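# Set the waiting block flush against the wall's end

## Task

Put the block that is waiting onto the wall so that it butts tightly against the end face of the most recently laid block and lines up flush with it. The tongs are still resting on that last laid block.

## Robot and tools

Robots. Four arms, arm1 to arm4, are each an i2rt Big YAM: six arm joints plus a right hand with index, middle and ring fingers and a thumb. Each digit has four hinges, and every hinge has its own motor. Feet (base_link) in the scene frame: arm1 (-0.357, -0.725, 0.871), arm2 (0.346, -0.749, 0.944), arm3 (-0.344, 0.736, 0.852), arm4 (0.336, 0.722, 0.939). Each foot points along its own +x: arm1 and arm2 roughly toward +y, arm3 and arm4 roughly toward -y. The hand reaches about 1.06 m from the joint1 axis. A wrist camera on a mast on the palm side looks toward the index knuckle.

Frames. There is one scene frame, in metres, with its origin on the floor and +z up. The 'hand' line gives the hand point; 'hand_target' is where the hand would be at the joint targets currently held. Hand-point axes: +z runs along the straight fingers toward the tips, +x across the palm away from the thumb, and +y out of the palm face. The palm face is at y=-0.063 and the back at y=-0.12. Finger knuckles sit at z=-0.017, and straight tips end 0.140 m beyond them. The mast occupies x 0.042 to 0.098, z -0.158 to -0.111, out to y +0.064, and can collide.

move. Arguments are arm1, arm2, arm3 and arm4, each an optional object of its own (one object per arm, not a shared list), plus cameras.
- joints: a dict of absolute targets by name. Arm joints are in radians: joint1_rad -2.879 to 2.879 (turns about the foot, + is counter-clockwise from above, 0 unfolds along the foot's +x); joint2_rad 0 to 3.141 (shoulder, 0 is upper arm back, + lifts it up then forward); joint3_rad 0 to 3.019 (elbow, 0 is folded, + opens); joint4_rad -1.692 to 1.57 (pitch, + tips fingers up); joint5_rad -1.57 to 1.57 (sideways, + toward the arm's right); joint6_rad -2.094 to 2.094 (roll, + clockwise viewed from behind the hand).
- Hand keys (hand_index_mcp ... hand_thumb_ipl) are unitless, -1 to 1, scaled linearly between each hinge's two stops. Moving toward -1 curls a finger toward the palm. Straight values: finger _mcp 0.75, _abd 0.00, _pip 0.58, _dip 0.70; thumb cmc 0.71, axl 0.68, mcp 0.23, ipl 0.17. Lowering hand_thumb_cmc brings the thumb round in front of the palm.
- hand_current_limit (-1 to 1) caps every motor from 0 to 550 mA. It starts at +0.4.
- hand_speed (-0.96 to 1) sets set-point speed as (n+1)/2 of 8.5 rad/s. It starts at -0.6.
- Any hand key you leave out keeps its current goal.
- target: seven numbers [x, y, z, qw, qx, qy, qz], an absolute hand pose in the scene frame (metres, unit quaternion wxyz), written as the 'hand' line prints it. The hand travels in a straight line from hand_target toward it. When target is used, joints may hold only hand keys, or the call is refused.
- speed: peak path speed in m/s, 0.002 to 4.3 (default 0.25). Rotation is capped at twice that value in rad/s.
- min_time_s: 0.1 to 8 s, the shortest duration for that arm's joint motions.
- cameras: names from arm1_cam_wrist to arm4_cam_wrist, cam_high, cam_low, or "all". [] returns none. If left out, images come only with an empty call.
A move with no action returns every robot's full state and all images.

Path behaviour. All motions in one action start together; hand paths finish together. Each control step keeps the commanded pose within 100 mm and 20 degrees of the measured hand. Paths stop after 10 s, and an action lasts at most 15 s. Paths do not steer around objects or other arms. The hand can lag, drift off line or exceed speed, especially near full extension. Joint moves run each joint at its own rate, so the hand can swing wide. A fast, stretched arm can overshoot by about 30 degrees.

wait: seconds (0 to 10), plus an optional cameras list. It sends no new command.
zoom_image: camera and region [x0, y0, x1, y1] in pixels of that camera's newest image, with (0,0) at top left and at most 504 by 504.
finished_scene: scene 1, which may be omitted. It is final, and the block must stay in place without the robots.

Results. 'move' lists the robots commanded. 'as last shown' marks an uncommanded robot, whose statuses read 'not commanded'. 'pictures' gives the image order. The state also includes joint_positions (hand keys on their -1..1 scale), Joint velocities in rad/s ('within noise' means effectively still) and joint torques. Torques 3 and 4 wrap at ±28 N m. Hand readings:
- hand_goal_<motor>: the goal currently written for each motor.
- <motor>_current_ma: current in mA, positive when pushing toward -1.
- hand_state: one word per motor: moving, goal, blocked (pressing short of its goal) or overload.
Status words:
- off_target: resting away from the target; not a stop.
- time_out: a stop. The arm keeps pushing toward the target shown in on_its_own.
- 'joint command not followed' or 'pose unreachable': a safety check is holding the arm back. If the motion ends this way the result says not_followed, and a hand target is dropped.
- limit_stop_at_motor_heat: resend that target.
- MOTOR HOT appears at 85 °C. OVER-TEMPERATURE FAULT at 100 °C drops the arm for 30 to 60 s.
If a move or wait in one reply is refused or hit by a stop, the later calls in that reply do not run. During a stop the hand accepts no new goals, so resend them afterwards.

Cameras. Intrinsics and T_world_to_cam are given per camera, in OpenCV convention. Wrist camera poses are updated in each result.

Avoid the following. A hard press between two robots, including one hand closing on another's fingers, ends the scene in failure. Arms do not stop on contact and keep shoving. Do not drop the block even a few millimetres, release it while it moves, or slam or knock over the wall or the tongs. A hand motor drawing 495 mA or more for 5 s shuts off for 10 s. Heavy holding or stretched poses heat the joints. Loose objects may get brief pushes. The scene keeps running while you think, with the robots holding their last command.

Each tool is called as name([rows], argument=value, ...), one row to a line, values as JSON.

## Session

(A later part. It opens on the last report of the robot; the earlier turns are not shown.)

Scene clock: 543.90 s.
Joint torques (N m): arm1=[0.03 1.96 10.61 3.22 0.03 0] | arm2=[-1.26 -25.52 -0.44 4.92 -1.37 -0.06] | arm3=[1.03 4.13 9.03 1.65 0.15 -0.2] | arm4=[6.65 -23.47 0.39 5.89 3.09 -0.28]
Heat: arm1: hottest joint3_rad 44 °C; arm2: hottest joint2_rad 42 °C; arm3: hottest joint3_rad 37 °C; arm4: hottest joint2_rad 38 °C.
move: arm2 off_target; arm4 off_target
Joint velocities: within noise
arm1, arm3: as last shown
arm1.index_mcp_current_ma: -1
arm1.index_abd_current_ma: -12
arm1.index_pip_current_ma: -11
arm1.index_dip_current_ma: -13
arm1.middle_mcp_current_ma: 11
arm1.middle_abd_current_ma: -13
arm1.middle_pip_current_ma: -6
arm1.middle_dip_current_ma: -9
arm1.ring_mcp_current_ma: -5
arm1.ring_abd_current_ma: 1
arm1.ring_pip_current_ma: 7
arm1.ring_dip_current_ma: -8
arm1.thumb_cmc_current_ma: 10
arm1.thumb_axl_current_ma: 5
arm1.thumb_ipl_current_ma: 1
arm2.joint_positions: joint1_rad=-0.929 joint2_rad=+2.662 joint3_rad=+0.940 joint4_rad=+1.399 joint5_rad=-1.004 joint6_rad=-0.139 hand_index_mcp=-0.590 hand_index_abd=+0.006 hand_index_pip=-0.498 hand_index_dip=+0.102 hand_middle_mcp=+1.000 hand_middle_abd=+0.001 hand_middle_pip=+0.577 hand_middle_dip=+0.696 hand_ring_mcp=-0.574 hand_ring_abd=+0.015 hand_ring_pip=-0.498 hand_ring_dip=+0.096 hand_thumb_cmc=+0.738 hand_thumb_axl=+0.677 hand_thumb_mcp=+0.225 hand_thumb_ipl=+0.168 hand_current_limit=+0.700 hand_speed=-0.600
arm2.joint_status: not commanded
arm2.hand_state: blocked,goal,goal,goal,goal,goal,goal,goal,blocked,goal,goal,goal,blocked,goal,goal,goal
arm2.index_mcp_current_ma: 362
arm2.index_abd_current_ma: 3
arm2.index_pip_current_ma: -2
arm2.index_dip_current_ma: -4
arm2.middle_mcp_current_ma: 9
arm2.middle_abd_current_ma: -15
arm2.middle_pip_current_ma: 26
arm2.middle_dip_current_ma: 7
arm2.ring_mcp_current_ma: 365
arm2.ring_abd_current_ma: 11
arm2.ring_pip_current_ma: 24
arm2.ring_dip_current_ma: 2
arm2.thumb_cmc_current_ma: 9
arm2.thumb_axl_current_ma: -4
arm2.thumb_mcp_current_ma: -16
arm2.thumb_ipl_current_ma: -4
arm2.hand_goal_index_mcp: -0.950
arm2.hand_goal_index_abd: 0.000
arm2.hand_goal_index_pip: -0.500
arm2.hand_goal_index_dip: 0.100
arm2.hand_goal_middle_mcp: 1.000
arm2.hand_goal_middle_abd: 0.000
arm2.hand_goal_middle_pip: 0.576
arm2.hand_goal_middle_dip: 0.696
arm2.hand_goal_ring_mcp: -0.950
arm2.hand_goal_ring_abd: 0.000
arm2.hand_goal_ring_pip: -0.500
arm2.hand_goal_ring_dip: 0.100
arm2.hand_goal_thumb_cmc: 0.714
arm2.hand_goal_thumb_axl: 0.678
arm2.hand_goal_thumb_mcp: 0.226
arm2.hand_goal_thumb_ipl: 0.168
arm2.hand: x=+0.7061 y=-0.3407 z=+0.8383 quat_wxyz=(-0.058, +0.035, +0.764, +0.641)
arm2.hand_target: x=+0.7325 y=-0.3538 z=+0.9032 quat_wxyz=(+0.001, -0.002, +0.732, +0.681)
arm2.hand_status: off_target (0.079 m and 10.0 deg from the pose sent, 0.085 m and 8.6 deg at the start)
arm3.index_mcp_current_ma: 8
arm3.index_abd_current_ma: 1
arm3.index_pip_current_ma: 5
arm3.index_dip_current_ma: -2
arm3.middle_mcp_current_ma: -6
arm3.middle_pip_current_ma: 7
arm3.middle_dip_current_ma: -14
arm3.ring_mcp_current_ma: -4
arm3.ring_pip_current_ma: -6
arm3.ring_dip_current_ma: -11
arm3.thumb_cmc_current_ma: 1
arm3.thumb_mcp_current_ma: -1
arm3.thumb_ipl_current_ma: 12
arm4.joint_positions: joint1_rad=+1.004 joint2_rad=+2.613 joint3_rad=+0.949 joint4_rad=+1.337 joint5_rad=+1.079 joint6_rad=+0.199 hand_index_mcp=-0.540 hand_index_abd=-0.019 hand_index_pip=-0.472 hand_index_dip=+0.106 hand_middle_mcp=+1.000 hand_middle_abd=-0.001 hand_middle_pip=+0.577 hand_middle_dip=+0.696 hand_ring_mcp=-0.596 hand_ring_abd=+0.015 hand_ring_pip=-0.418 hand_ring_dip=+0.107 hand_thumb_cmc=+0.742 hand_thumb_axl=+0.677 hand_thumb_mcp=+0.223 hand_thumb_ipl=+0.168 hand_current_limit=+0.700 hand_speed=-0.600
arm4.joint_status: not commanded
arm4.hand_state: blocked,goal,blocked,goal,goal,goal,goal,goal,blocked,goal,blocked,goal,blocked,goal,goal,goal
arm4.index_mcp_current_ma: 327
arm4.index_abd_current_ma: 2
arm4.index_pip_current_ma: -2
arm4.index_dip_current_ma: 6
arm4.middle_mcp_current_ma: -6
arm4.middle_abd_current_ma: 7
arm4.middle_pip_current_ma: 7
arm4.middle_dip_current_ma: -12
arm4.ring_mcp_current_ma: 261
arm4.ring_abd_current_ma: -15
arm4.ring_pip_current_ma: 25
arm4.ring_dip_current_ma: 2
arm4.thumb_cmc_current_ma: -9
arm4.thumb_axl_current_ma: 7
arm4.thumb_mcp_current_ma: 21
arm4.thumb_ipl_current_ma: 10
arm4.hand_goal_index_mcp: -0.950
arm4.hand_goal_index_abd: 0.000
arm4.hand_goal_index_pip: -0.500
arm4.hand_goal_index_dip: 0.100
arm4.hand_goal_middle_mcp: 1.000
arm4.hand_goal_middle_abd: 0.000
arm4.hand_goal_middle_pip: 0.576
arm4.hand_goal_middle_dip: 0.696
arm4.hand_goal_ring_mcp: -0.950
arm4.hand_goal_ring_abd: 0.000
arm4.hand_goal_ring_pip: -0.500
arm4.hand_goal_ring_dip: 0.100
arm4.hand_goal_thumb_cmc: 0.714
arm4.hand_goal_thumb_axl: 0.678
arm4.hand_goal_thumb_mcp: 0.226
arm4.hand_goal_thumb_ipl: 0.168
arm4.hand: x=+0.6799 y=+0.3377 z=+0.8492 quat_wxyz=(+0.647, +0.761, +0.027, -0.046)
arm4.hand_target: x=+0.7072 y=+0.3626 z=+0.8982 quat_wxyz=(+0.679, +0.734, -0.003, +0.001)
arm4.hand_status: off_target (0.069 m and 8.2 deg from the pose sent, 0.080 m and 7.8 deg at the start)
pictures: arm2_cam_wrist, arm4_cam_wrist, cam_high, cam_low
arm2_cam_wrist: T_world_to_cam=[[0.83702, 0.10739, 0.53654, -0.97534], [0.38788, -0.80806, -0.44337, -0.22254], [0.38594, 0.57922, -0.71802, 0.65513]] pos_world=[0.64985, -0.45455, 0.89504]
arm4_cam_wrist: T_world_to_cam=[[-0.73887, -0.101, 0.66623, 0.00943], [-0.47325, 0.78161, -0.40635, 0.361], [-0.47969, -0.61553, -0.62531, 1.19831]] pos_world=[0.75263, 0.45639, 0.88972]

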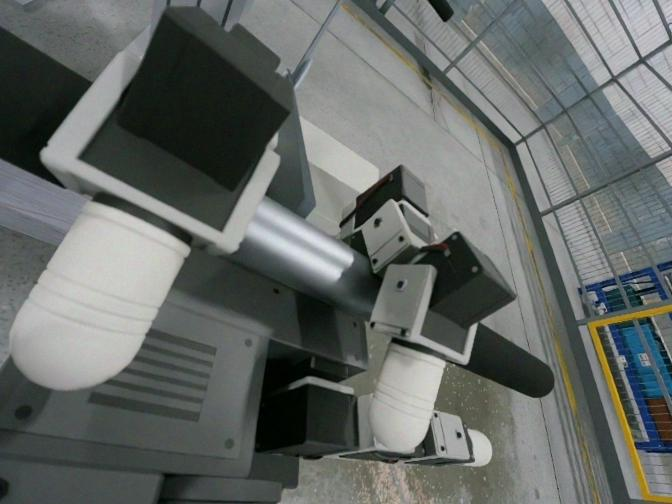

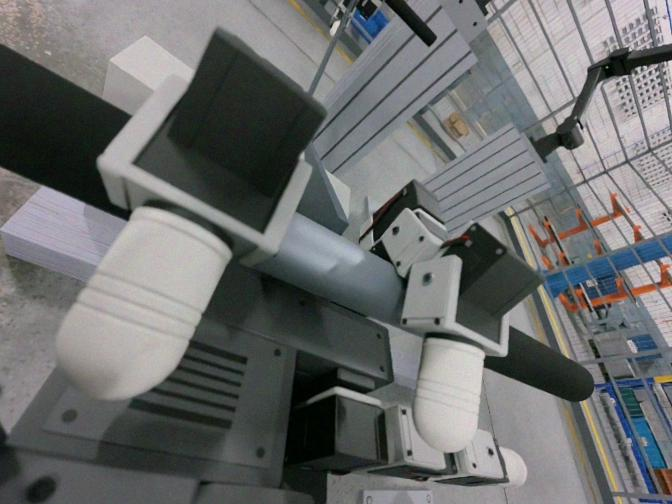

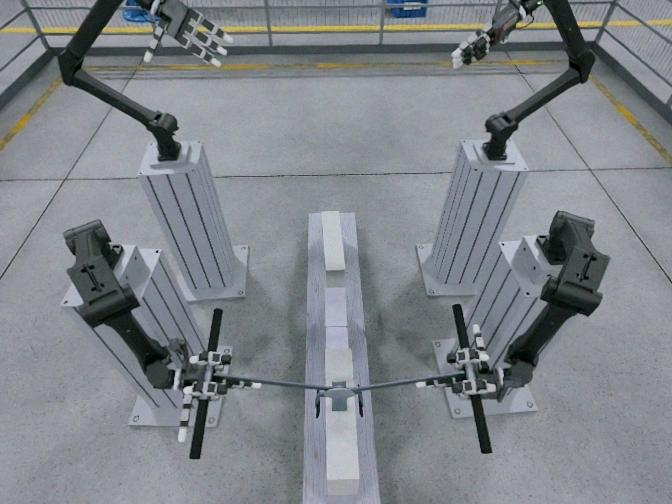

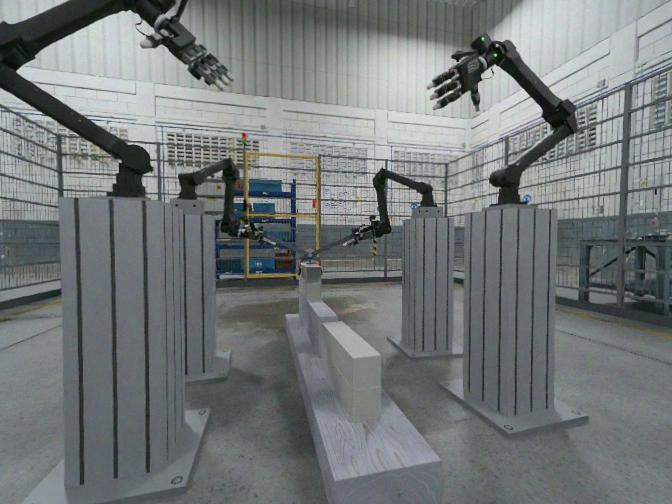

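move(arm2={"target": [0.7400, -0.355, 0.930, 0, 0, 0.73, 0.6834], "speed": 0.06}, arm4={"target": [0.713, 0.365, 0.925, 0.6834, 0.73, 0, 0], "speed": 0.06}, cameras=["cam_low", "cam_high"])

zoom_image(camera="cam_high", region=[280, 340, 400, 504])

zoom_image(camera="cam_low", region=[280, 220, 340, 300])

Scene clock: 549.60 s.
Joint torques (N m): arm1=[0.09 1.67 10.63 3.19 0.02 -0.02] | arm2=[-1.9 -26.34 -0.44 3.63 -1.46 -0.08] | arm3=[0.97 4.13 8.99 1.59 0.15 -0.21] | arm4=[5.36 -23.59 0.25 4.93 2.79 -0.26]
Heat: arm1: hottest joint3_rad 44 °C; arm2: hottest joint2_rad 42 °C; arm3: hottest joint3_rad 37 °C; arm4: hottest joint2_rad 38 °C.
move: arm2 off_target; arm4 off_target
Joint velocities: within noise
arm1, arm3: as last shown
arm1.index_mcp_current_ma: 3
arm1.index_abd_current_ma: -13
arm1.index_pip_current_ma: -6
arm1.index_dip_current_ma: -7
arm1.middle_mcp_current_ma: 8
arm1.middle_abd_current_ma: -2
arm1.middle_pip_current_ma: 4
arm1.middle_dip_current_ma: -4
arm1.ring_mcp_current_ma: -6
arm1.ring_pip_current_ma: -3
arm1.ring_dip_current_ma: -13
arm1.thumb_cmc_current_ma: 9
arm1.thumb_axl_current_ma: -5
arm2.joint_positions: joint1_rad=-0.929 joint2_rad=+2.606 joint3_rad=+0.918 joint4_rad=+1.399 joint5_rad=-1.006 joint6_rad=-0.137 hand_index_mcp=-0.587 hand_index_abd=+0.004 hand_index_pip=-0.479 hand_index_dip=+0.102 hand_middle_mcp=+1.000 hand_middle_abd=+0.001 hand_middle_pip=+0.577 hand_middle_dip=+0.696 hand_ring_mcp=-0.573 hand_ring_abd=+0.006 hand_ring_pip=-0.492 hand_ring_dip=+0.096 hand_thumb_cmc=+0.738 hand_thumb_axl=+0.677 hand_thumb_mcp=+0.225 hand_thumb_ipl=+0.168 hand_current_limit=+0.700 hand_speed=-0.600
arm2.joint_status: not commanded
arm2.hand_state: blocked,goal,blocked,goal,goal,goal,goal,goal,blocked,goal,goal,goal,blocked,goal,goal,goal
arm2.index_mcp_current_ma: 359
arm2.index_abd_current_ma: 14
arm2.index_pip_current_ma: -10
arm2.index_dip_current_ma: 0
arm2.middle_mcp_current_ma: 3
arm2.middle_abd_current_ma: -8
arm2.middle_pip_current_ma: 3
arm2.middle_dip_current_ma: -3
arm2.ring_mcp_current_ma: 378
arm2.ring_abd_current_ma: 0
arm2.ring_pip_current_ma: 11
arm2.ring_dip_current_ma: -5
arm2.thumb_cmc_current_ma: 17
arm2.thumb_axl_current_ma: 0
arm2.thumb_mcp_current_ma: -4
arm2.thumb_ipl_current_ma: -7
arm2.hand_goal_index_mcp: -0.950
arm2.hand_goal_index_abd: 0.000
arm2.hand_goal_index_pip: -0.500
arm2.hand_goal_index_dip: 0.100
arm2.hand_goal_middle_mcp: 1.000
arm2.hand_goal_middle_abd: 0.000
arm2.hand_goal_middle_pip: 0.576
arm2.hand_goal_middle_dip: 0.696
arm2.hand_goal_ring_mcp: -0.950
arm2.hand_goal_ring_abd: 0.000
arm2.hand_goal_ring_pip: -0.500
arm2.hand_goal_ring_dip: 0.100
arm2.hand_goal_thumb_cmc: 0.714
arm2.hand_goal_thumb_axl: 0.678
arm2.hand_goal_thumb_mcp: 0.226
arm2.hand_goal_thumb_ipl: 0.168
arm2.hand: x=+0.7100 y=-0.3380 z=+0.8635 quat_wxyz=(-0.049, +0.026, +0.759, +0.649)
arm2.hand_target: x=+0.7377 y=-0.3538 z=+0.9243 quat_wxyz=(+0.001, -0.002, +0.732, +0.681)
arm2.hand_status: off_target (0.075 m and 8.2 deg from the pose sent, 0.099 m and 10.0 deg at the start)
arm3.index_mcp_current_ma: 4
arm3.index_abd_current_ma: -4
arm3.index_pip_current_ma: 12
arm3.index_dip_current_ma: 1
arm3.middle_mcp_current_ma: -2
arm3.middle_abd_current_ma: 7
arm3.middle_pip_current_ma: 9
arm3.middle_dip_current_ma: -9
arm3.ring_mcp_current_ma: -3
arm3.ring_dip_current_ma: -6
arm3.thumb_cmc_current_ma: 3
arm3.thumb_axl_current_ma: -10
arm3.thumb_mcp_current_ma: -3
arm3.thumb_ipl_current_ma: 11
arm4.joint_positions: joint1_rad=+1.017 joint2_rad=+2.556 joint3_rad=+0.926 joint4_rad=+1.337 joint5_rad=+1.088 joint6_rad=+0.186 hand_index_mcp=-0.527 hand_index_abd=-0.028 hand_index_pip=-0.459 hand_index_dip=+0.106 hand_middle_mcp=+1.000 hand_middle_abd=-0.001 hand_middle_pip=+0.577 hand_middle_dip=+0.696 hand_ring_mcp=-0.594 hand_ring_abd=+0.007 hand_ring_pip=-0.418 hand_ring_dip=+0.107 hand_thumb_cmc=+0.742 hand_thumb_axl=+0.677 hand_thumb_mcp=+0.223 hand_thumb_ipl=+0.168 hand_current_limit=+0.700 hand_speed=-0.600
arm4.joint_status: not commanded
arm4.hand_state: blocked,blocked,blocked,goal,goal,goal,goal,goal,blocked,goal,blocked,goal,blocked,goal,goal,goal
arm4.index_mcp_current_ma: 355
arm4.index_abd_current_ma: -7
arm4.index_pip_current_ma: 7
arm4.index_dip_current_ma: 3
arm4.middle_mcp_current_ma: -12
arm4.middle_abd_current_ma: 5
arm4.middle_pip_current_ma: 11
arm4.middle_dip_current_ma: -9
arm4.ring_mcp_current_ma: 269
arm4.ring_abd_current_ma: 9
arm4.ring_pip_current_ma: 30
arm4.ring_dip_current_ma: -16
arm4.thumb_cmc_current_ma: 10
arm4.thumb_axl_current_ma: 2
arm4.thumb_mcp_current_ma: 8
arm4.thumb_ipl_current_ma: -13
arm4.hand_goal_index_mcp: -0.950
arm4.hand_goal_index_abd: 0.000
arm4.hand_goal_index_pip: -0.500
arm4.hand_goal_index_dip: 0.100
arm4.hand_goal_middle_mcp: 1.000
arm4.hand_goal_middle_abd: 0.000
arm4.hand_goal_middle_pip: 0.576
arm4.hand_goal_middle_dip: 0.696
arm4.hand_goal_ring_mcp: -0.950
arm4.hand_goal_ring_abd: 0.000
arm4.hand_goal_ring_pip: -0.500
arm4.hand_goal_ring_dip: 0.100
arm4.hand_goal_thumb_cmc: 0.714
arm4.hand_goal_thumb_axl: 0.678
arm4.hand_goal_thumb_mcp: 0.226
arm4.hand_goal_thumb_ipl: 0.168
arm4.hand: x=+0.6880 y=+0.3404 z=+0.8742 quat_wxyz=(+0.654, +0.755, +0.024, -0.037)
arm4.hand_target: x=+0.7111 y=+0.3630 z=+0.9196 quat_wxyz=(+0.680, +0.733, -0.002, +0.001)
arm4.hand_status: off_target (0.062 m and 6.7 deg from the pose sent, 0.087 m and 8.2 deg at the start)
pictures: cam_high, cam_low

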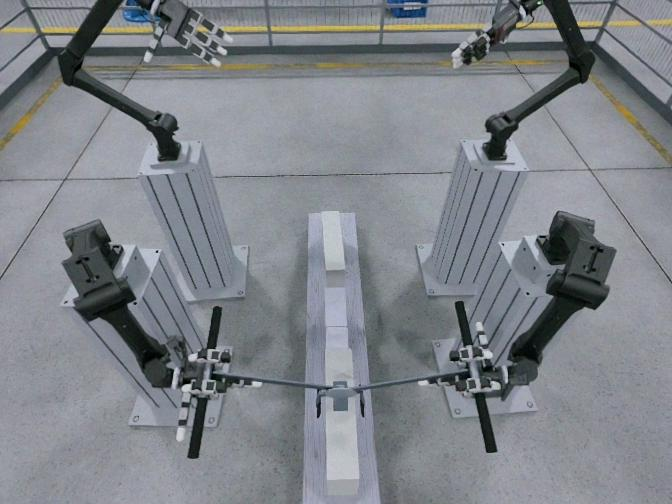

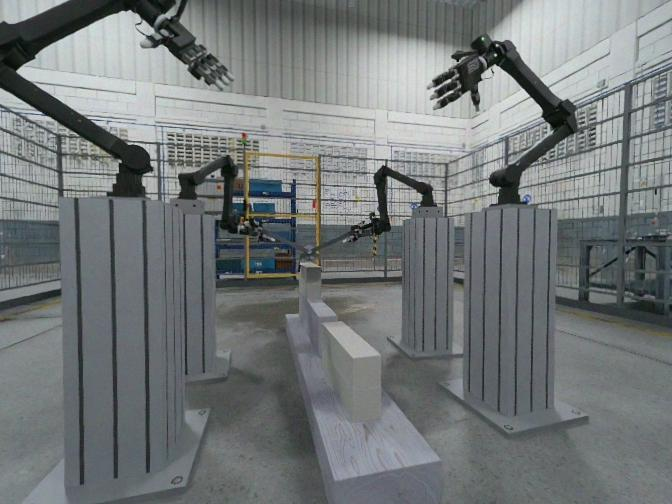

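Scaled by 3.073 from the camera's image (finer frame: 960x720).

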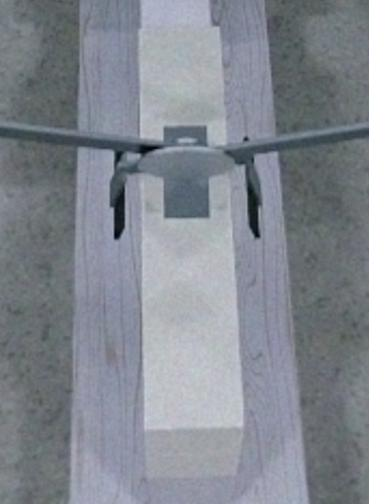

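Scaled by 6.300 from the camera's image (finer frame: 960x720).

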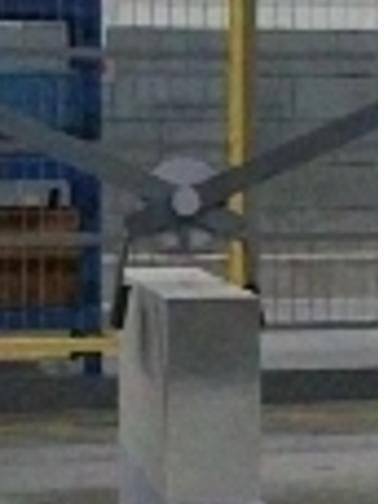

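move(arm2={"target": [0.7400, -0.355, 1.000, 0, 0, 0.73, 0.6834], "speed": 0.07}, arm4={"target": [0.713, 0.365, 0.992, 0.6834, 0.73, 0, 0], "speed": 0.07}, cameras=["cam_low", "cam_high", "arm2_cam_wrist", "arm4_cam_wrist"])

zoom_image(camera="cam_low", region=[220, 200, 400, 320])

Scene clock: 558.07 s.
Joint torques (N m): arm1=[0.09 1.9 10.61 3.19 0.04 -0.02] | arm2=[-1.44 -26.11 0.88 3.02 -1.46 -0.08] | arm3=[0.91 4.31 8.99 1.59 0.15 -0.21] | arm4=[5.48 -23.65 1.77 3.66 2.56 -0.24]
Heat: arm1: hottest joint3_rad 44 °C; arm2: hottest joint2_rad 44 °C; arm3: hottest joint3_rad 37 °C; arm4: hottest joint2_rad 39 °C.
move: arm2 off_target; arm4 off_target
Joint velocities: within noise
arm1, arm3: as last shown
arm1.index_mcp_current_ma: -1
arm1.index_abd_current_ma: -5
arm1.index_pip_current_ma: 1
arm1.index_dip_current_ma: -14
arm1.middle_mcp_current_ma: 13
arm1.middle_abd_current_ma: -18
arm1.middle_pip_current_ma: -2
arm1.middle_dip_current_ma: -3
arm1.ring_mcp_current_ma: -13
arm1.ring_abd_current_ma: -2
arm1.ring_pip_current_ma: 8
arm1.ring_dip_current_ma: -4
arm1.thumb_cmc_current_ma: 10
arm1.thumb_axl_current_ma: -4
arm1.thumb_mcp_current_ma: 0
arm1.thumb_ipl_current_ma: 5
arm2.joint_positions: joint1_rad=-0.930 joint2_rad=+2.398 joint3_rad=+0.811 joint4_rad=+1.302 joint5_rad=-1.006 joint6_rad=-0.136 hand_index_mcp=-0.588 hand_index_abd=+0.004 hand_index_pip=-0.479 hand_index_dip=+0.102 hand_middle_mcp=+1.000 hand_middle_abd=+0.001 hand_middle_pip=+0.577 hand_middle_dip=+0.696 hand_ring_mcp=-0.573 hand_ring_abd=+0.006 hand_ring_pip=-0.492 hand_ring_dip=+0.096 hand_thumb_cmc=+0.738 hand_thumb_axl=+0.677 hand_thumb_mcp=+0.225 hand_thumb_ipl=+0.168 hand_current_limit=+0.700 hand_speed=-0.600
arm2.joint_status: not commanded
arm2.hand_state: blocked,goal,blocked,goal,goal,goal,goal,goal,blocked,goal,goal,goal,blocked,goal,goal,goal
arm2.index_mcp_current_ma: 354
arm2.index_abd_current_ma: -3
arm2.index_pip_current_ma: 8
arm2.index_dip_current_ma: -2
arm2.middle_mcp_current_ma: 17
arm2.middle_abd_current_ma: 4
arm2.middle_pip_current_ma: 6
arm2.middle_dip_current_ma: 4
arm2.ring_mcp_current_ma: 366
arm2.ring_abd_current_ma: 6
arm2.ring_pip_current_ma: 15
arm2.ring_dip_current_ma: 10
arm2.thumb_cmc_current_ma: 0
arm2.thumb_axl_current_ma: 2
arm2.thumb_mcp_current_ma: -11
arm2.thumb_ipl_current_ma: 5
arm2.hand_goal_index_mcp: -0.950
arm2.hand_goal_index_abd: 0.000
arm2.hand_goal_index_pip: -0.500
arm2.hand_goal_index_dip: 0.100
arm2.hand_goal_middle_mcp: 1.000
arm2.hand_goal_middle_abd: 0.000
arm2.hand_goal_middle_pip: 0.576
arm2.hand_goal_middle_dip: 0.696
arm2.hand_goal_ring_mcp: -0.950
arm2.hand_goal_ring_abd: 0.000
arm2.hand_goal_ring_pip: -0.500
arm2.hand_goal_ring_dip: 0.100
arm2.hand_goal_thumb_cmc: 0.714
arm2.hand_goal_thumb_axl: 0.678
arm2.hand_goal_thumb_mcp: 0.226
arm2.hand_goal_thumb_ipl: 0.168
arm2.hand: x=+0.7125 y=-0.3366 z=+0.9334 quat_wxyz=(-0.048, +0.025, +0.758, +0.650)
arm2.hand_target: x=+0.7373 y=-0.3539 z=+0.9949 quat_wxyz=(+0.001, -0.002, +0.732, +0.682)
arm2.hand_status: off_target (0.074 m and 7.9 deg from the pose sent, 0.141 m and 8.2 deg at the start)
arm3.index_mcp_current_ma: 11
arm3.index_abd_current_ma: 1
arm3.index_pip_current_ma: 7
arm3.index_dip_current_ma: -1
arm3.middle_mcp_current_ma: -8
arm3.middle_abd_current_ma: 5
arm3.middle_pip_current_ma: 8
arm3.middle_dip_current_ma: -5
arm3.ring_abd_current_ma: -2
arm3.ring_pip_current_ma: -4
arm3.ring_dip_current_ma: -5
arm3.thumb_axl_current_ma: -3
arm3.thumb_mcp_current_ma: -1
arm3.thumb_ipl_current_ma: 7
arm4.joint_positions: joint1_rad=+1.017 joint2_rad=+2.362 joint3_rad=+0.825 joint4_rad=+1.263 joint5_rad=+1.093 joint6_rad=+0.176 hand_index_mcp=-0.521 hand_index_abd=-0.031 hand_index_pip=-0.451 hand_index_dip=+0.106 hand_middle_mcp=+1.000 hand_middle_abd=-0.001 hand_middle_pip=+0.577 hand_middle_dip=+0.696 hand_ring_mcp=-0.589 hand_ring_abd=+0.004 hand_ring_pip=-0.418 hand_ring_dip=+0.107 hand_thumb_cmc=+0.742 hand_thumb_axl=+0.677 hand_thumb_mcp=+0.223 hand_thumb_ipl=+0.168 hand_current_limit=+0.700 hand_speed=-0.600
arm4.joint_status: not commanded
arm4.hand_state: blocked,blocked,blocked,goal,goal,goal,goal,goal,blocked,goal,blocked,goal,blocked,goal,goal,goal
arm4.index_mcp_current_ma: 345
arm4.index_abd_current_ma: -11
arm4.index_pip_current_ma: 15
arm4.index_dip_current_ma: -7
arm4.middle_mcp_current_ma: -13
arm4.middle_abd_current_ma: -3
arm4.middle_pip_current_ma: 16
arm4.middle_dip_current_ma: -19
arm4.ring_mcp_current_ma: 281
arm4.ring_abd_current_ma: -3
arm4.ring_pip_current_ma: 27
arm4.ring_dip_current_ma: -5
arm4.thumb_cmc_current_ma: 6
arm4.thumb_axl_current_ma: 1
arm4.thumb_mcp_current_ma: 3
arm4.thumb_ipl_current_ma: 12
arm4.hand_goal_index_mcp: -0.950
arm4.hand_goal_index_abd: 0.000
arm4.hand_goal_index_pip: -0.500
arm4.hand_goal_index_dip: 0.100
arm4.hand_goal_middle_mcp: 1.000
arm4.hand_goal_middle_abd: 0.000
arm4.hand_goal_middle_pip: 0.576
arm4.hand_goal_middle_dip: 0.696
arm4.hand_goal_ring_mcp: -0.950
arm4.hand_goal_ring_abd: 0.000
arm4.hand_goal_ring_pip: -0.500
arm4.hand_goal_ring_dip: 0.100
arm4.hand_goal_thumb_cmc: 0.714
arm4.hand_goal_thumb_axl: 0.678
arm4.hand_goal_thumb_mcp: 0.226
arm4.hand_goal_thumb_ipl: 0.168
arm4.hand: x=+0.6875 y=+0.3407 z=+0.9420 quat_wxyz=(+0.658, +0.752, +0.020, -0.037)
arm4.hand_target: x=+0.7108 y=+0.3632 z=+0.9876 quat_wxyz=(+0.681, +0.732, -0.002, +0.001)
arm4.hand_status: off_target (0.061 m and 6.2 deg from the pose sent, 0.123 m and 6.7 deg at the start)
pictures: arm2_cam_wrist, arm4_cam_wrist, cam_high, cam_low
arm2_cam_wrist: T_world_to_cam=[[0.8209, 0.09634, 0.56288, -1.04893], [0.40172, -0.79797, -0.4493, -0.18044], [0.40588, 0.59495, -0.69376, 0.68703]] pos_world=[0.6547, -0.45168, 0.98598]
arm4_cam_wrist: T_world_to_cam=[[-0.7536, -0.08372, 0.65199, -0.02871], [-0.46531, 0.76852, -0.43915, 0.42985], [-0.4643, -0.63432, -0.61811, 1.25085]] pos_world=[0.75915, 0.46069, 0.98065]

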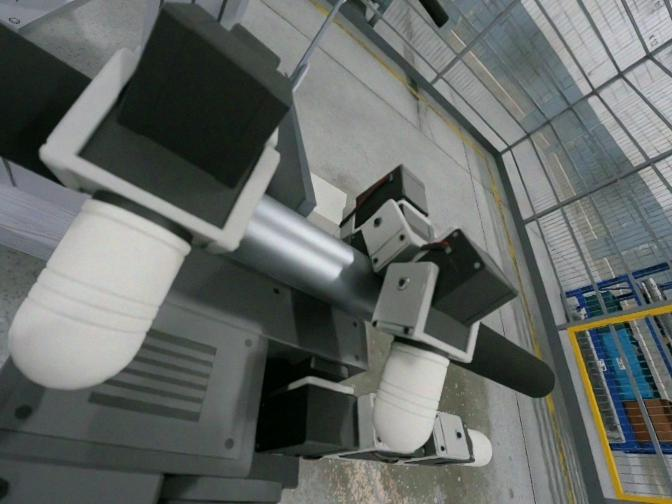

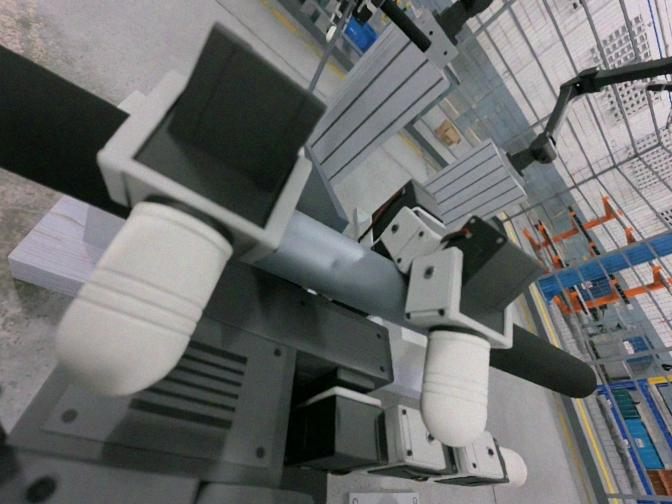

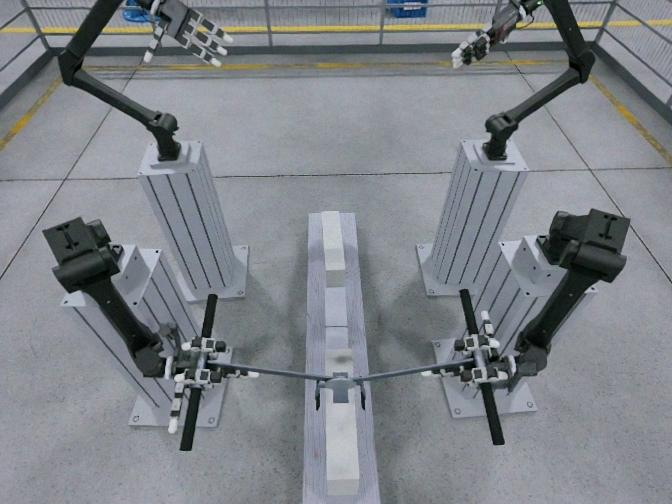

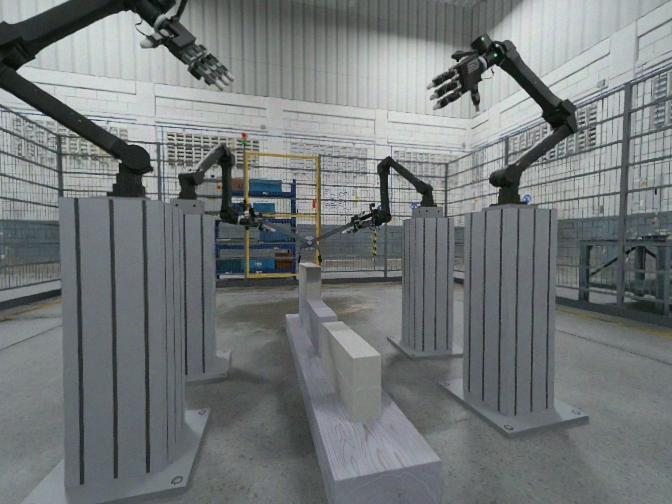

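Scaled by 2.800 from the camera's image (finer frame: 960x720).

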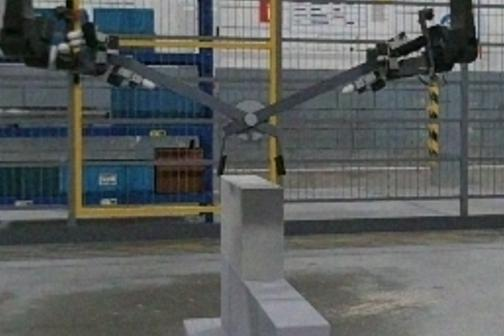

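move(arm2={"target": [0.7300, -0.355, 1.035, 0, 0, 0.73, 0.6834], "speed": 0.07}, arm4={"target": [0.705, 0.365, 1.027, 0.6834, 0.73, 0, 0], "speed": 0.07})

move(arm2={"target": [0.5400, -0.355, 1.035, 0, 0, 0.73, 0.6834], "speed": 0.09}, arm4={"target": [0.515, 0.365, 1.027, 0.6834, 0.73, 0, 0], "speed": 0.09}, cameras=["cam_low", "cam_high", "arm2_cam_wrist", "arm4_cam_wrist"])

zoom_image(camera="cam_low", region=[220, 180, 400, 300])

Scene clock: 577.07 s.
Joint torques (N m): arm1=[0.03 1.85 10.66 3.18 0.01 -0.01] | arm2=[-0.32 -25.35 0.98 3.08 -1.02 -0.09] | arm3=[1.03 4.19 9.01 1.61 0.15 -0.21] | arm4=[5.13 -22.65 2.17 3.59 2.21 -0.23]
Heat: arm1: hottest joint3_rad 44 °C; arm2: hottest joint2_rad 42 °C; arm3: hottest joint3_rad 37 °C; arm4: hottest joint2_rad 40 °C.
move: arm2 off_target; arm4 off_target
Joint velocities: within noise
arm1, arm3: as last shown
arm1.index_mcp_current_ma: 8
arm1.index_abd_current_ma: -7
arm1.index_pip_current_ma: -12
arm1.index_dip_current_ma: -9
arm1.middle_abd_current_ma: -5
arm1.middle_pip_current_ma: -5
arm1.middle_dip_current_ma: -2
arm1.ring_mcp_current_ma: -12
arm1.ring_dip_current_ma: -2
arm1.thumb_cmc_current_ma: 5
arm1.thumb_axl_current_ma: -1
arm1.thumb_mcp_current_ma: -5
arm1.thumb_ipl_current_ma: 4
arm2.joint_positions: joint1_rad=-0.929 joint2_rad=+2.282 joint3_rad=+0.754 joint4_rad=+1.253 joint5_rad=-1.004 joint6_rad=-0.130 hand_index_mcp=-0.588 hand_index_abd=+0.004 hand_index_pip=-0.480 hand_index_dip=+0.102 hand_middle_mcp=+1.000 hand_middle_abd=+0.001 hand_middle_pip=+0.577 hand_middle_dip=+0.696 hand_ring_mcp=-0.573 hand_ring_abd=+0.006 hand_ring_pip=-0.492 hand_ring_dip=+0.096 hand_thumb_cmc=+0.738 hand_thumb_axl=+0.677 hand_thumb_mcp=+0.225 hand_thumb_ipl=+0.168 hand_current_limit=+0.700 hand_speed=-0.600
arm2.joint_status: not commanded
arm2.hand_state: blocked,goal,goal,goal,goal,goal,goal,goal,blocked,goal,goal,goal,blocked,goal,goal,goal
arm2.index_mcp_current_ma: 368
arm2.index_abd_current_ma: -4
arm2.index_pip_current_ma: -6
arm2.index_dip_current_ma: -3
arm2.middle_mcp_current_ma: -4
arm2.middle_abd_current_ma: -9
arm2.middle_pip_current_ma: 4
arm2.middle_dip_current_ma: 20
arm2.ring_mcp_current_ma: 368
arm2.ring_abd_current_ma: 2
arm2.ring_pip_current_ma: 6
arm2.ring_dip_current_ma: 12
arm2.thumb_cmc_current_ma: 12
arm2.thumb_axl_current_ma: 2
arm2.thumb_mcp_current_ma: -2
arm2.thumb_ipl_current_ma: -16
arm2.hand_goal_index_mcp: -0.950
arm2.hand_goal_index_abd: 0.000
arm2.hand_goal_index_pip: -0.500
arm2.hand_goal_index_dip: 0.100
arm2.hand_goal_middle_mcp: 1.000
arm2.hand_goal_middle_abd: 0.000
arm2.hand_goal_middle_pip: 0.576
arm2.hand_goal_middle_dip: 0.696
arm2.hand_goal_ring_mcp: -0.950
arm2.hand_goal_ring_abd: 0.000
arm2.hand_goal_ring_pip: -0.500
arm2.hand_goal_ring_dip: 0.100
arm2.hand_goal_thumb_cmc: 0.714
arm2.hand_goal_thumb_axl: 0.678
arm2.hand_goal_thumb_mcp: 0.226
arm2.hand_goal_thumb_ipl: 0.168
arm2.hand: x=+0.7100 y=-0.3386 z=+0.9714 quat_wxyz=(-0.046, +0.025, +0.757, +0.652)
arm2.hand_target: x=+0.7277 y=-0.3538 z=+1.0305 quat_wxyz=(+0.001, -0.001, +0.731, +0.682)
arm2.hand_status: off_target (0.069 m and 7.7 deg from the pose sent, 0.105 m and 8.0 deg at the start)
arm3.index_abd_current_ma: -4
arm3.index_pip_current_ma: 12
arm3.index_dip_current_ma: 3
arm3.middle_mcp_current_ma: -5
arm3.middle_abd_current_ma: 6
arm3.middle_pip_current_ma: 9
arm3.middle_dip_current_ma: -6
arm3.ring_mcp_current_ma: -4
arm3.ring_abd_current_ma: -8
arm3.ring_pip_current_ma: -5
arm3.ring_dip_current_ma: -12
arm3.thumb_cmc_current_ma: 5
arm3.thumb_axl_current_ma: -11
arm3.thumb_mcp_current_ma: 3
arm3.thumb_ipl_current_ma: 8
arm4.joint_positions: joint1_rad=+1.017 joint2_rad=+2.248 joint3_rad=+0.772 joint4_rad=+1.212 joint5_rad=+1.093 joint6_rad=+0.171 hand_index_mcp=-0.519 hand_index_abd=-0.031 hand_index_pip=-0.452 hand_index_dip=+0.106 hand_middle_mcp=+1.000 hand_middle_abd=-0.002 hand_middle_pip=+0.577 hand_middle_dip=+0.696 hand_ring_mcp=-0.588 hand_ring_abd=+0.004 hand_ring_pip=-0.418 hand_ring_dip=+0.107 hand_thumb_cmc=+0.742 hand_thumb_axl=+0.677 hand_thumb_mcp=+0.223 hand_thumb_ipl=+0.168 hand_current_limit=+0.700 hand_speed=-0.600
arm4.joint_status: not commanded
arm4.hand_state: blocked,blocked,blocked,goal,goal,goal,goal,goal,blocked,goal,blocked,goal,blocked,goal,goal,goal
arm4.index_mcp_current_ma: 358
arm4.index_abd_current_ma: -21
arm4.index_pip_current_ma: 3
arm4.index_dip_current_ma: -5
arm4.middle_mcp_current_ma: 3
arm4.middle_abd_current_ma: 1
arm4.middle_pip_current_ma: 11
arm4.middle_dip_current_ma: 9
arm4.ring_mcp_current_ma: 266
arm4.ring_abd_current_ma: -10
arm4.ring_pip_current_ma: 36
arm4.ring_dip_current_ma: -7
arm4.thumb_cmc_current_ma: 3
arm4.thumb_axl_current_ma: 1
arm4.thumb_mcp_current_ma: 17
arm4.thumb_ipl_current_ma: 0
arm4.hand_goal_index_mcp: -0.950
arm4.hand_goal_index_abd: 0.000
arm4.hand_goal_index_pip: -0.500
arm4.hand_goal_index_dip: 0.100
arm4.hand_goal_middle_mcp: 1.000
arm4.hand_goal_middle_abd: 0.000
arm4.hand_goal_middle_pip: 0.576
arm4.hand_goal_middle_dip: 0.696
arm4.hand_goal_ring_mcp: -0.950
arm4.hand_goal_ring_abd: 0.000
arm4.hand_goal_ring_pip: -0.500
arm4.hand_goal_ring_dip: 0.100
arm4.hand_goal_thumb_cmc: 0.714
arm4.hand_goal_thumb_axl: 0.678
arm4.hand_goal_thumb_mcp: 0.226
arm4.hand_goal_thumb_ipl: 0.168
arm4.hand: x=+0.6849 y=+0.3423 z=+0.9796 quat_wxyz=(+0.660, +0.751, +0.019, -0.035)
arm4.hand_target: x=+0.7031 y=+0.3632 z=+1.0231 quat_wxyz=(+0.682, +0.732, -0.001, +0.001)
arm4.hand_status: off_target (0.056 m and 5.8 deg from the pose sent, 0.090 m and 6.2 deg at the start)
pictures: none

Scene clock: 579.90 s.
Joint torques (N m): arm1=[0.03 1.85 10.62 3.25 0.03 -0.02] | arm2=[1.44 -20.42 -4.22 5.34 -0.89 -0.41] | arm3=[1.08 4.25 8.98 1.65 0.15 -0.21] | arm4=[2.26 -17.08 -4.1 6.32 1.5 0.08]
Heat: arm1: hottest joint3_rad 44 °C; arm2: hottest joint2_rad 42 °C; arm3: hottest joint3_rad 37 °C; arm4: hottest joint2_rad 40 °C.
move: arm2 off_target; arm4 off_target
Joint velocities: within noise
arm1, arm3: as last shown
arm1.index_mcp_current_ma: 3
arm1.index_abd_current_ma: -9
arm1.index_pip_current_ma: -11
arm1.index_dip_current_ma: -6
arm1.middle_mcp_current_ma: 12
arm1.middle_abd_current_ma: -11
arm1.middle_pip_current_ma: -8
arm1.middle_dip_current_ma: -4
arm1.ring_mcp_current_ma: 2
arm1.ring_abd_current_ma: 1
arm1.ring_pip_current_ma: 13
arm1.ring_dip_current_ma: -15
arm1.thumb_cmc_current_ma: 12
arm1.thumb_axl_current_ma: 3
arm1.thumb_mcp_current_ma: 5
arm1.thumb_ipl_current_ma: -1
arm2.joint_positions: joint1_rad=-0.616 joint2_rad=+2.198 joint3_rad=+0.415 joint4_rad=+1.455 joint5_rad=-0.694 joint6_rad=-0.118 hand_index_mcp=-0.596 hand_index_abd=+0.004 hand_index_pip=-0.499 hand_index_dip=+0.102 hand_middle_mcp=+0.997 hand_middle_abd=+0.001 hand_middle_pip=+0.577 hand_middle_dip=+0.696 hand_ring_mcp=-0.575 hand_ring_abd=+0.007 hand_ring_pip=-0.499 hand_ring_dip=+0.096 hand_thumb_cmc=+0.738 hand_thumb_axl=+0.677 hand_thumb_mcp=+0.225 hand_thumb_ipl=+0.168 hand_current_limit=+0.700 hand_speed=-0.600
arm2.joint_status: not commanded
arm2.hand_state: blocked,goal,goal,goal,goal,goal,goal,goal,blocked,goal,goal,goal,blocked,goal,goal,goal
arm2.index_mcp_current_ma: 365
arm2.index_abd_current_ma: -7
arm2.index_pip_current_ma: -5
arm2.index_dip_current_ma: 2
arm2.middle_mcp_current_ma: -1
arm2.middle_abd_current_ma: -7
arm2.middle_pip_current_ma: 5
arm2.middle_dip_current_ma: 8
arm2.ring_mcp_current_ma: 368
arm2.ring_abd_current_ma: 7
arm2.ring_pip_current_ma: 15
arm2.ring_dip_current_ma: 14
arm2.thumb_cmc_current_ma: 9
arm2.thumb_axl_current_ma: -2
arm2.thumb_mcp_current_ma: 3
arm2.thumb_ipl_current_ma: -2
arm2.hand_goal_index_mcp: -0.950
arm2.hand_goal_index_abd: 0.000
arm2.hand_goal_index_pip: -0.500
arm2.hand_goal_index_dip: 0.100
arm2.hand_goal_middle_mcp: 1.000
arm2.hand_goal_middle_abd: 0.000
arm2.hand_goal_middle_pip: 0.576
arm2.hand_goal_middle_dip: 0.696
arm2.hand_goal_ring_mcp: -0.950
arm2.hand_goal_ring_abd: 0.000
arm2.hand_goal_ring_pip: -0.500
arm2.hand_goal_ring_dip: 0.100
arm2.hand_goal_thumb_cmc: 0.714
arm2.hand_goal_thumb_axl: 0.678
arm2.hand_goal_thumb_mcp: 0.226
arm2.hand_goal_thumb_ipl: 0.168
arm2.hand: x=+0.5462 y=-0.3333 z=+0.9811 quat_wxyz=(-0.045, +0.017, +0.790, +0.612)
arm2.hand_target: x=+0.5398 y=-0.3516 z=+1.0294 quat_wxyz=(-0.008, -0.012, +0.759, +0.650)
arm2.hand_status: off_target (0.058 m and 12.0 deg from the pose sent, 0.182 m and 7.7 deg at the start; a joint's target at an end of its range on 49 of 85 steps)
arm3.index_mcp_current_ma: 13
arm3.index_abd_current_ma: -1
arm3.index_pip_current_ma: 9
arm3.index_dip_current_ma: 0
arm3.middle_mcp_current_ma: -4
arm3.middle_abd_current_ma: 7
arm3.middle_pip_current_ma: 11
arm3.ring_mcp_current_ma: -5
arm3.ring_abd_current_ma: -9
arm3.ring_pip_current_ma: -7
arm3.ring_dip_current_ma: -8
arm3.thumb_cmc_current_ma: 2
arm3.thumb_axl_current_ma: -8
arm3.thumb_mcp_current_ma: -1
arm4.joint_positions: joint1_rad=+0.774 joint2_rad=+2.185 joint3_rad=+0.391 joint4_rad=+1.477 joint5_rad=+0.857 joint6_rad=+0.168 hand_index_mcp=-0.520 hand_index_abd=+0.001 hand_index_pip=-0.498 hand_index_dip=+0.106 hand_middle_mcp=+1.000 hand_middle_abd=-0.003 hand_middle_pip=+0.577 hand_middle_dip=+0.696 hand_ring_mcp=-0.616 hand_ring_abd=+0.004 hand_ring_pip=-0.498 hand_ring_dip=+0.107 hand_thumb_cmc=+0.742 hand_thumb_axl=+0.677 hand_thumb_mcp=+0.223 hand_thumb_ipl=+0.168 hand_current_limit=+0.700 hand_speed=-0.600
arm4.joint_status: not commanded
arm4.hand_state: blocked,goal,goal,goal,goal,goal,goal,goal,blocked,goal,goal,goal,blocked,goal,goal,goal
arm4.index_mcp_current_ma: 354
arm4.index_abd_current_ma: -12
arm4.index_pip_current_ma: 9
arm4.index_dip_current_ma: 10
arm4.middle_mcp_current_ma: -3
arm4.middle_abd_current_ma: -7
arm4.middle_pip_current_ma: 5
arm4.middle_dip_current_ma: -4
arm4.ring_mcp_current_ma: 244
arm4.ring_abd_current_ma: -3
arm4.ring_pip_current_ma: 4
arm4.ring_dip_current_ma: -8
arm4.thumb_cmc_current_ma: -2
arm4.thumb_axl_current_ma: 0
arm4.thumb_mcp_current_ma: 13
arm4.thumb_ipl_current_ma: 3
arm4.hand_goal_index_mcp: -0.950
arm4.hand_goal_index_abd: 0.000
arm4.hand_goal_index_pip: -0.500
arm4.hand_goal_index_dip: 0.100
arm4.hand_goal_middle_mcp: 1.000
arm4.hand_goal_middle_abd: 0.000
arm4.hand_goal_middle_pip: 0.576
arm4.hand_goal_middle_dip: 0.696
arm4.hand_goal_ring_mcp: -0.950
arm4.hand_goal_ring_abd: 0.000
arm4.hand_goal_ring_pip: -0.500
arm4.hand_goal_ring_dip: 0.100
arm4.hand_goal_thumb_cmc: 0.714
arm4.hand_goal_thumb_axl: 0.678
arm4.hand_goal_thumb_mcp: 0.226
arm4.hand_goal_thumb_ipl: 0.168
arm4.on_its_own: hand_index_pip moved -0.046 to your old target -0.500; hand_ring_mcp moved -0.028 toward your old target -0.950; hand_ring_pip moved -0.080 to your old target -0.500
arm4.hand: x=+0.5215 y=+0.3471 z=+0.9881 quat_wxyz=(+0.626, +0.778, +0.017, -0.043)
arm4.hand_target: x=+0.5145 y=+0.3626 z=+1.0229 quat_wxyz=(+0.656, +0.754, -0.014, -0.007)
arm4.hand_status: off_target (0.043 m and 10.0 deg from the pose sent, 0.178 m and 5.8 deg at the start; a joint's target at an end of its range on 44 of 85 steps)
pictures: arm2_cam_wrist, arm4_cam_wrist, cam_high, cam_low
arm2_cam_wrist: T_world_to_cam=[[0.81101, 0.16236, 0.56205, -0.91139], [0.41819, -0.83272, -0.36289, -0.19498], [0.40911, 0.52936, -0.74324, 0.81054]] pos_world=[0.48909, -0.44345, 1.04391]
arm4_cam_wrist: T_world_to_cam=[[-0.75237, -0.1247, 0.64684, -0.16482], [-0.45481, 0.80866, -0.37311, 0.28327], [-0.47655, -0.5749, -0.66512, 1.23848]] pos_world=[0.59502, 0.46238, 1.03605]

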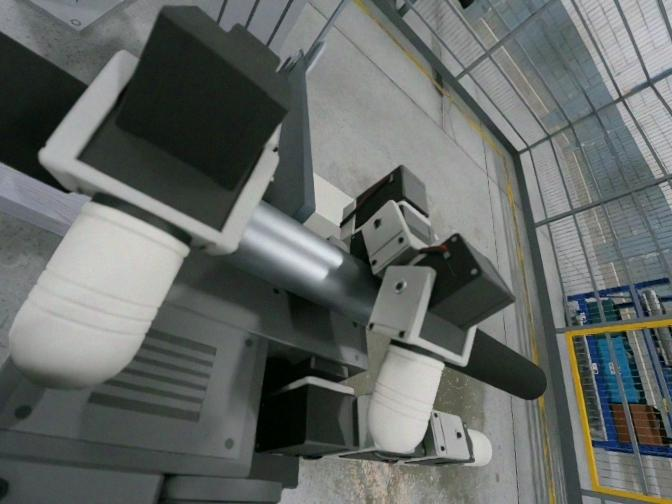

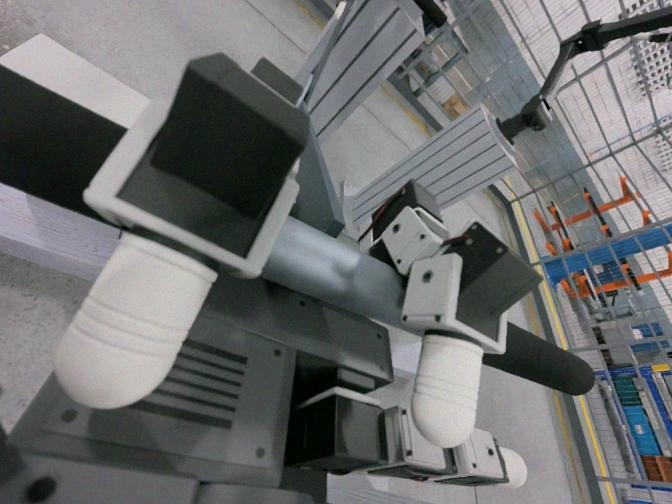

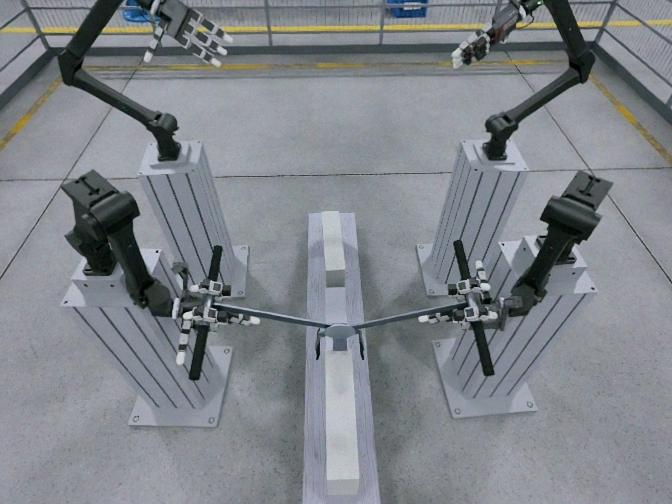

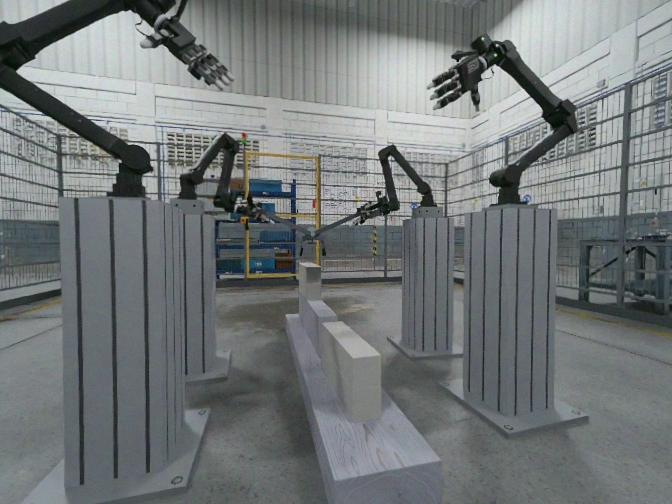

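Scaled by 2.800 from the camera's image (finer frame: 960x720).

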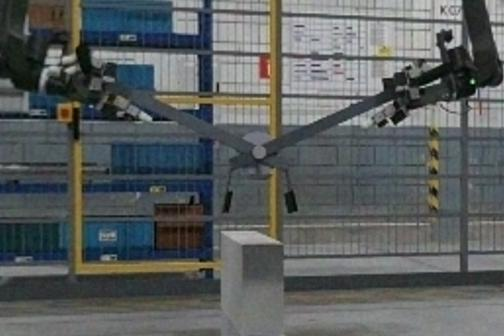

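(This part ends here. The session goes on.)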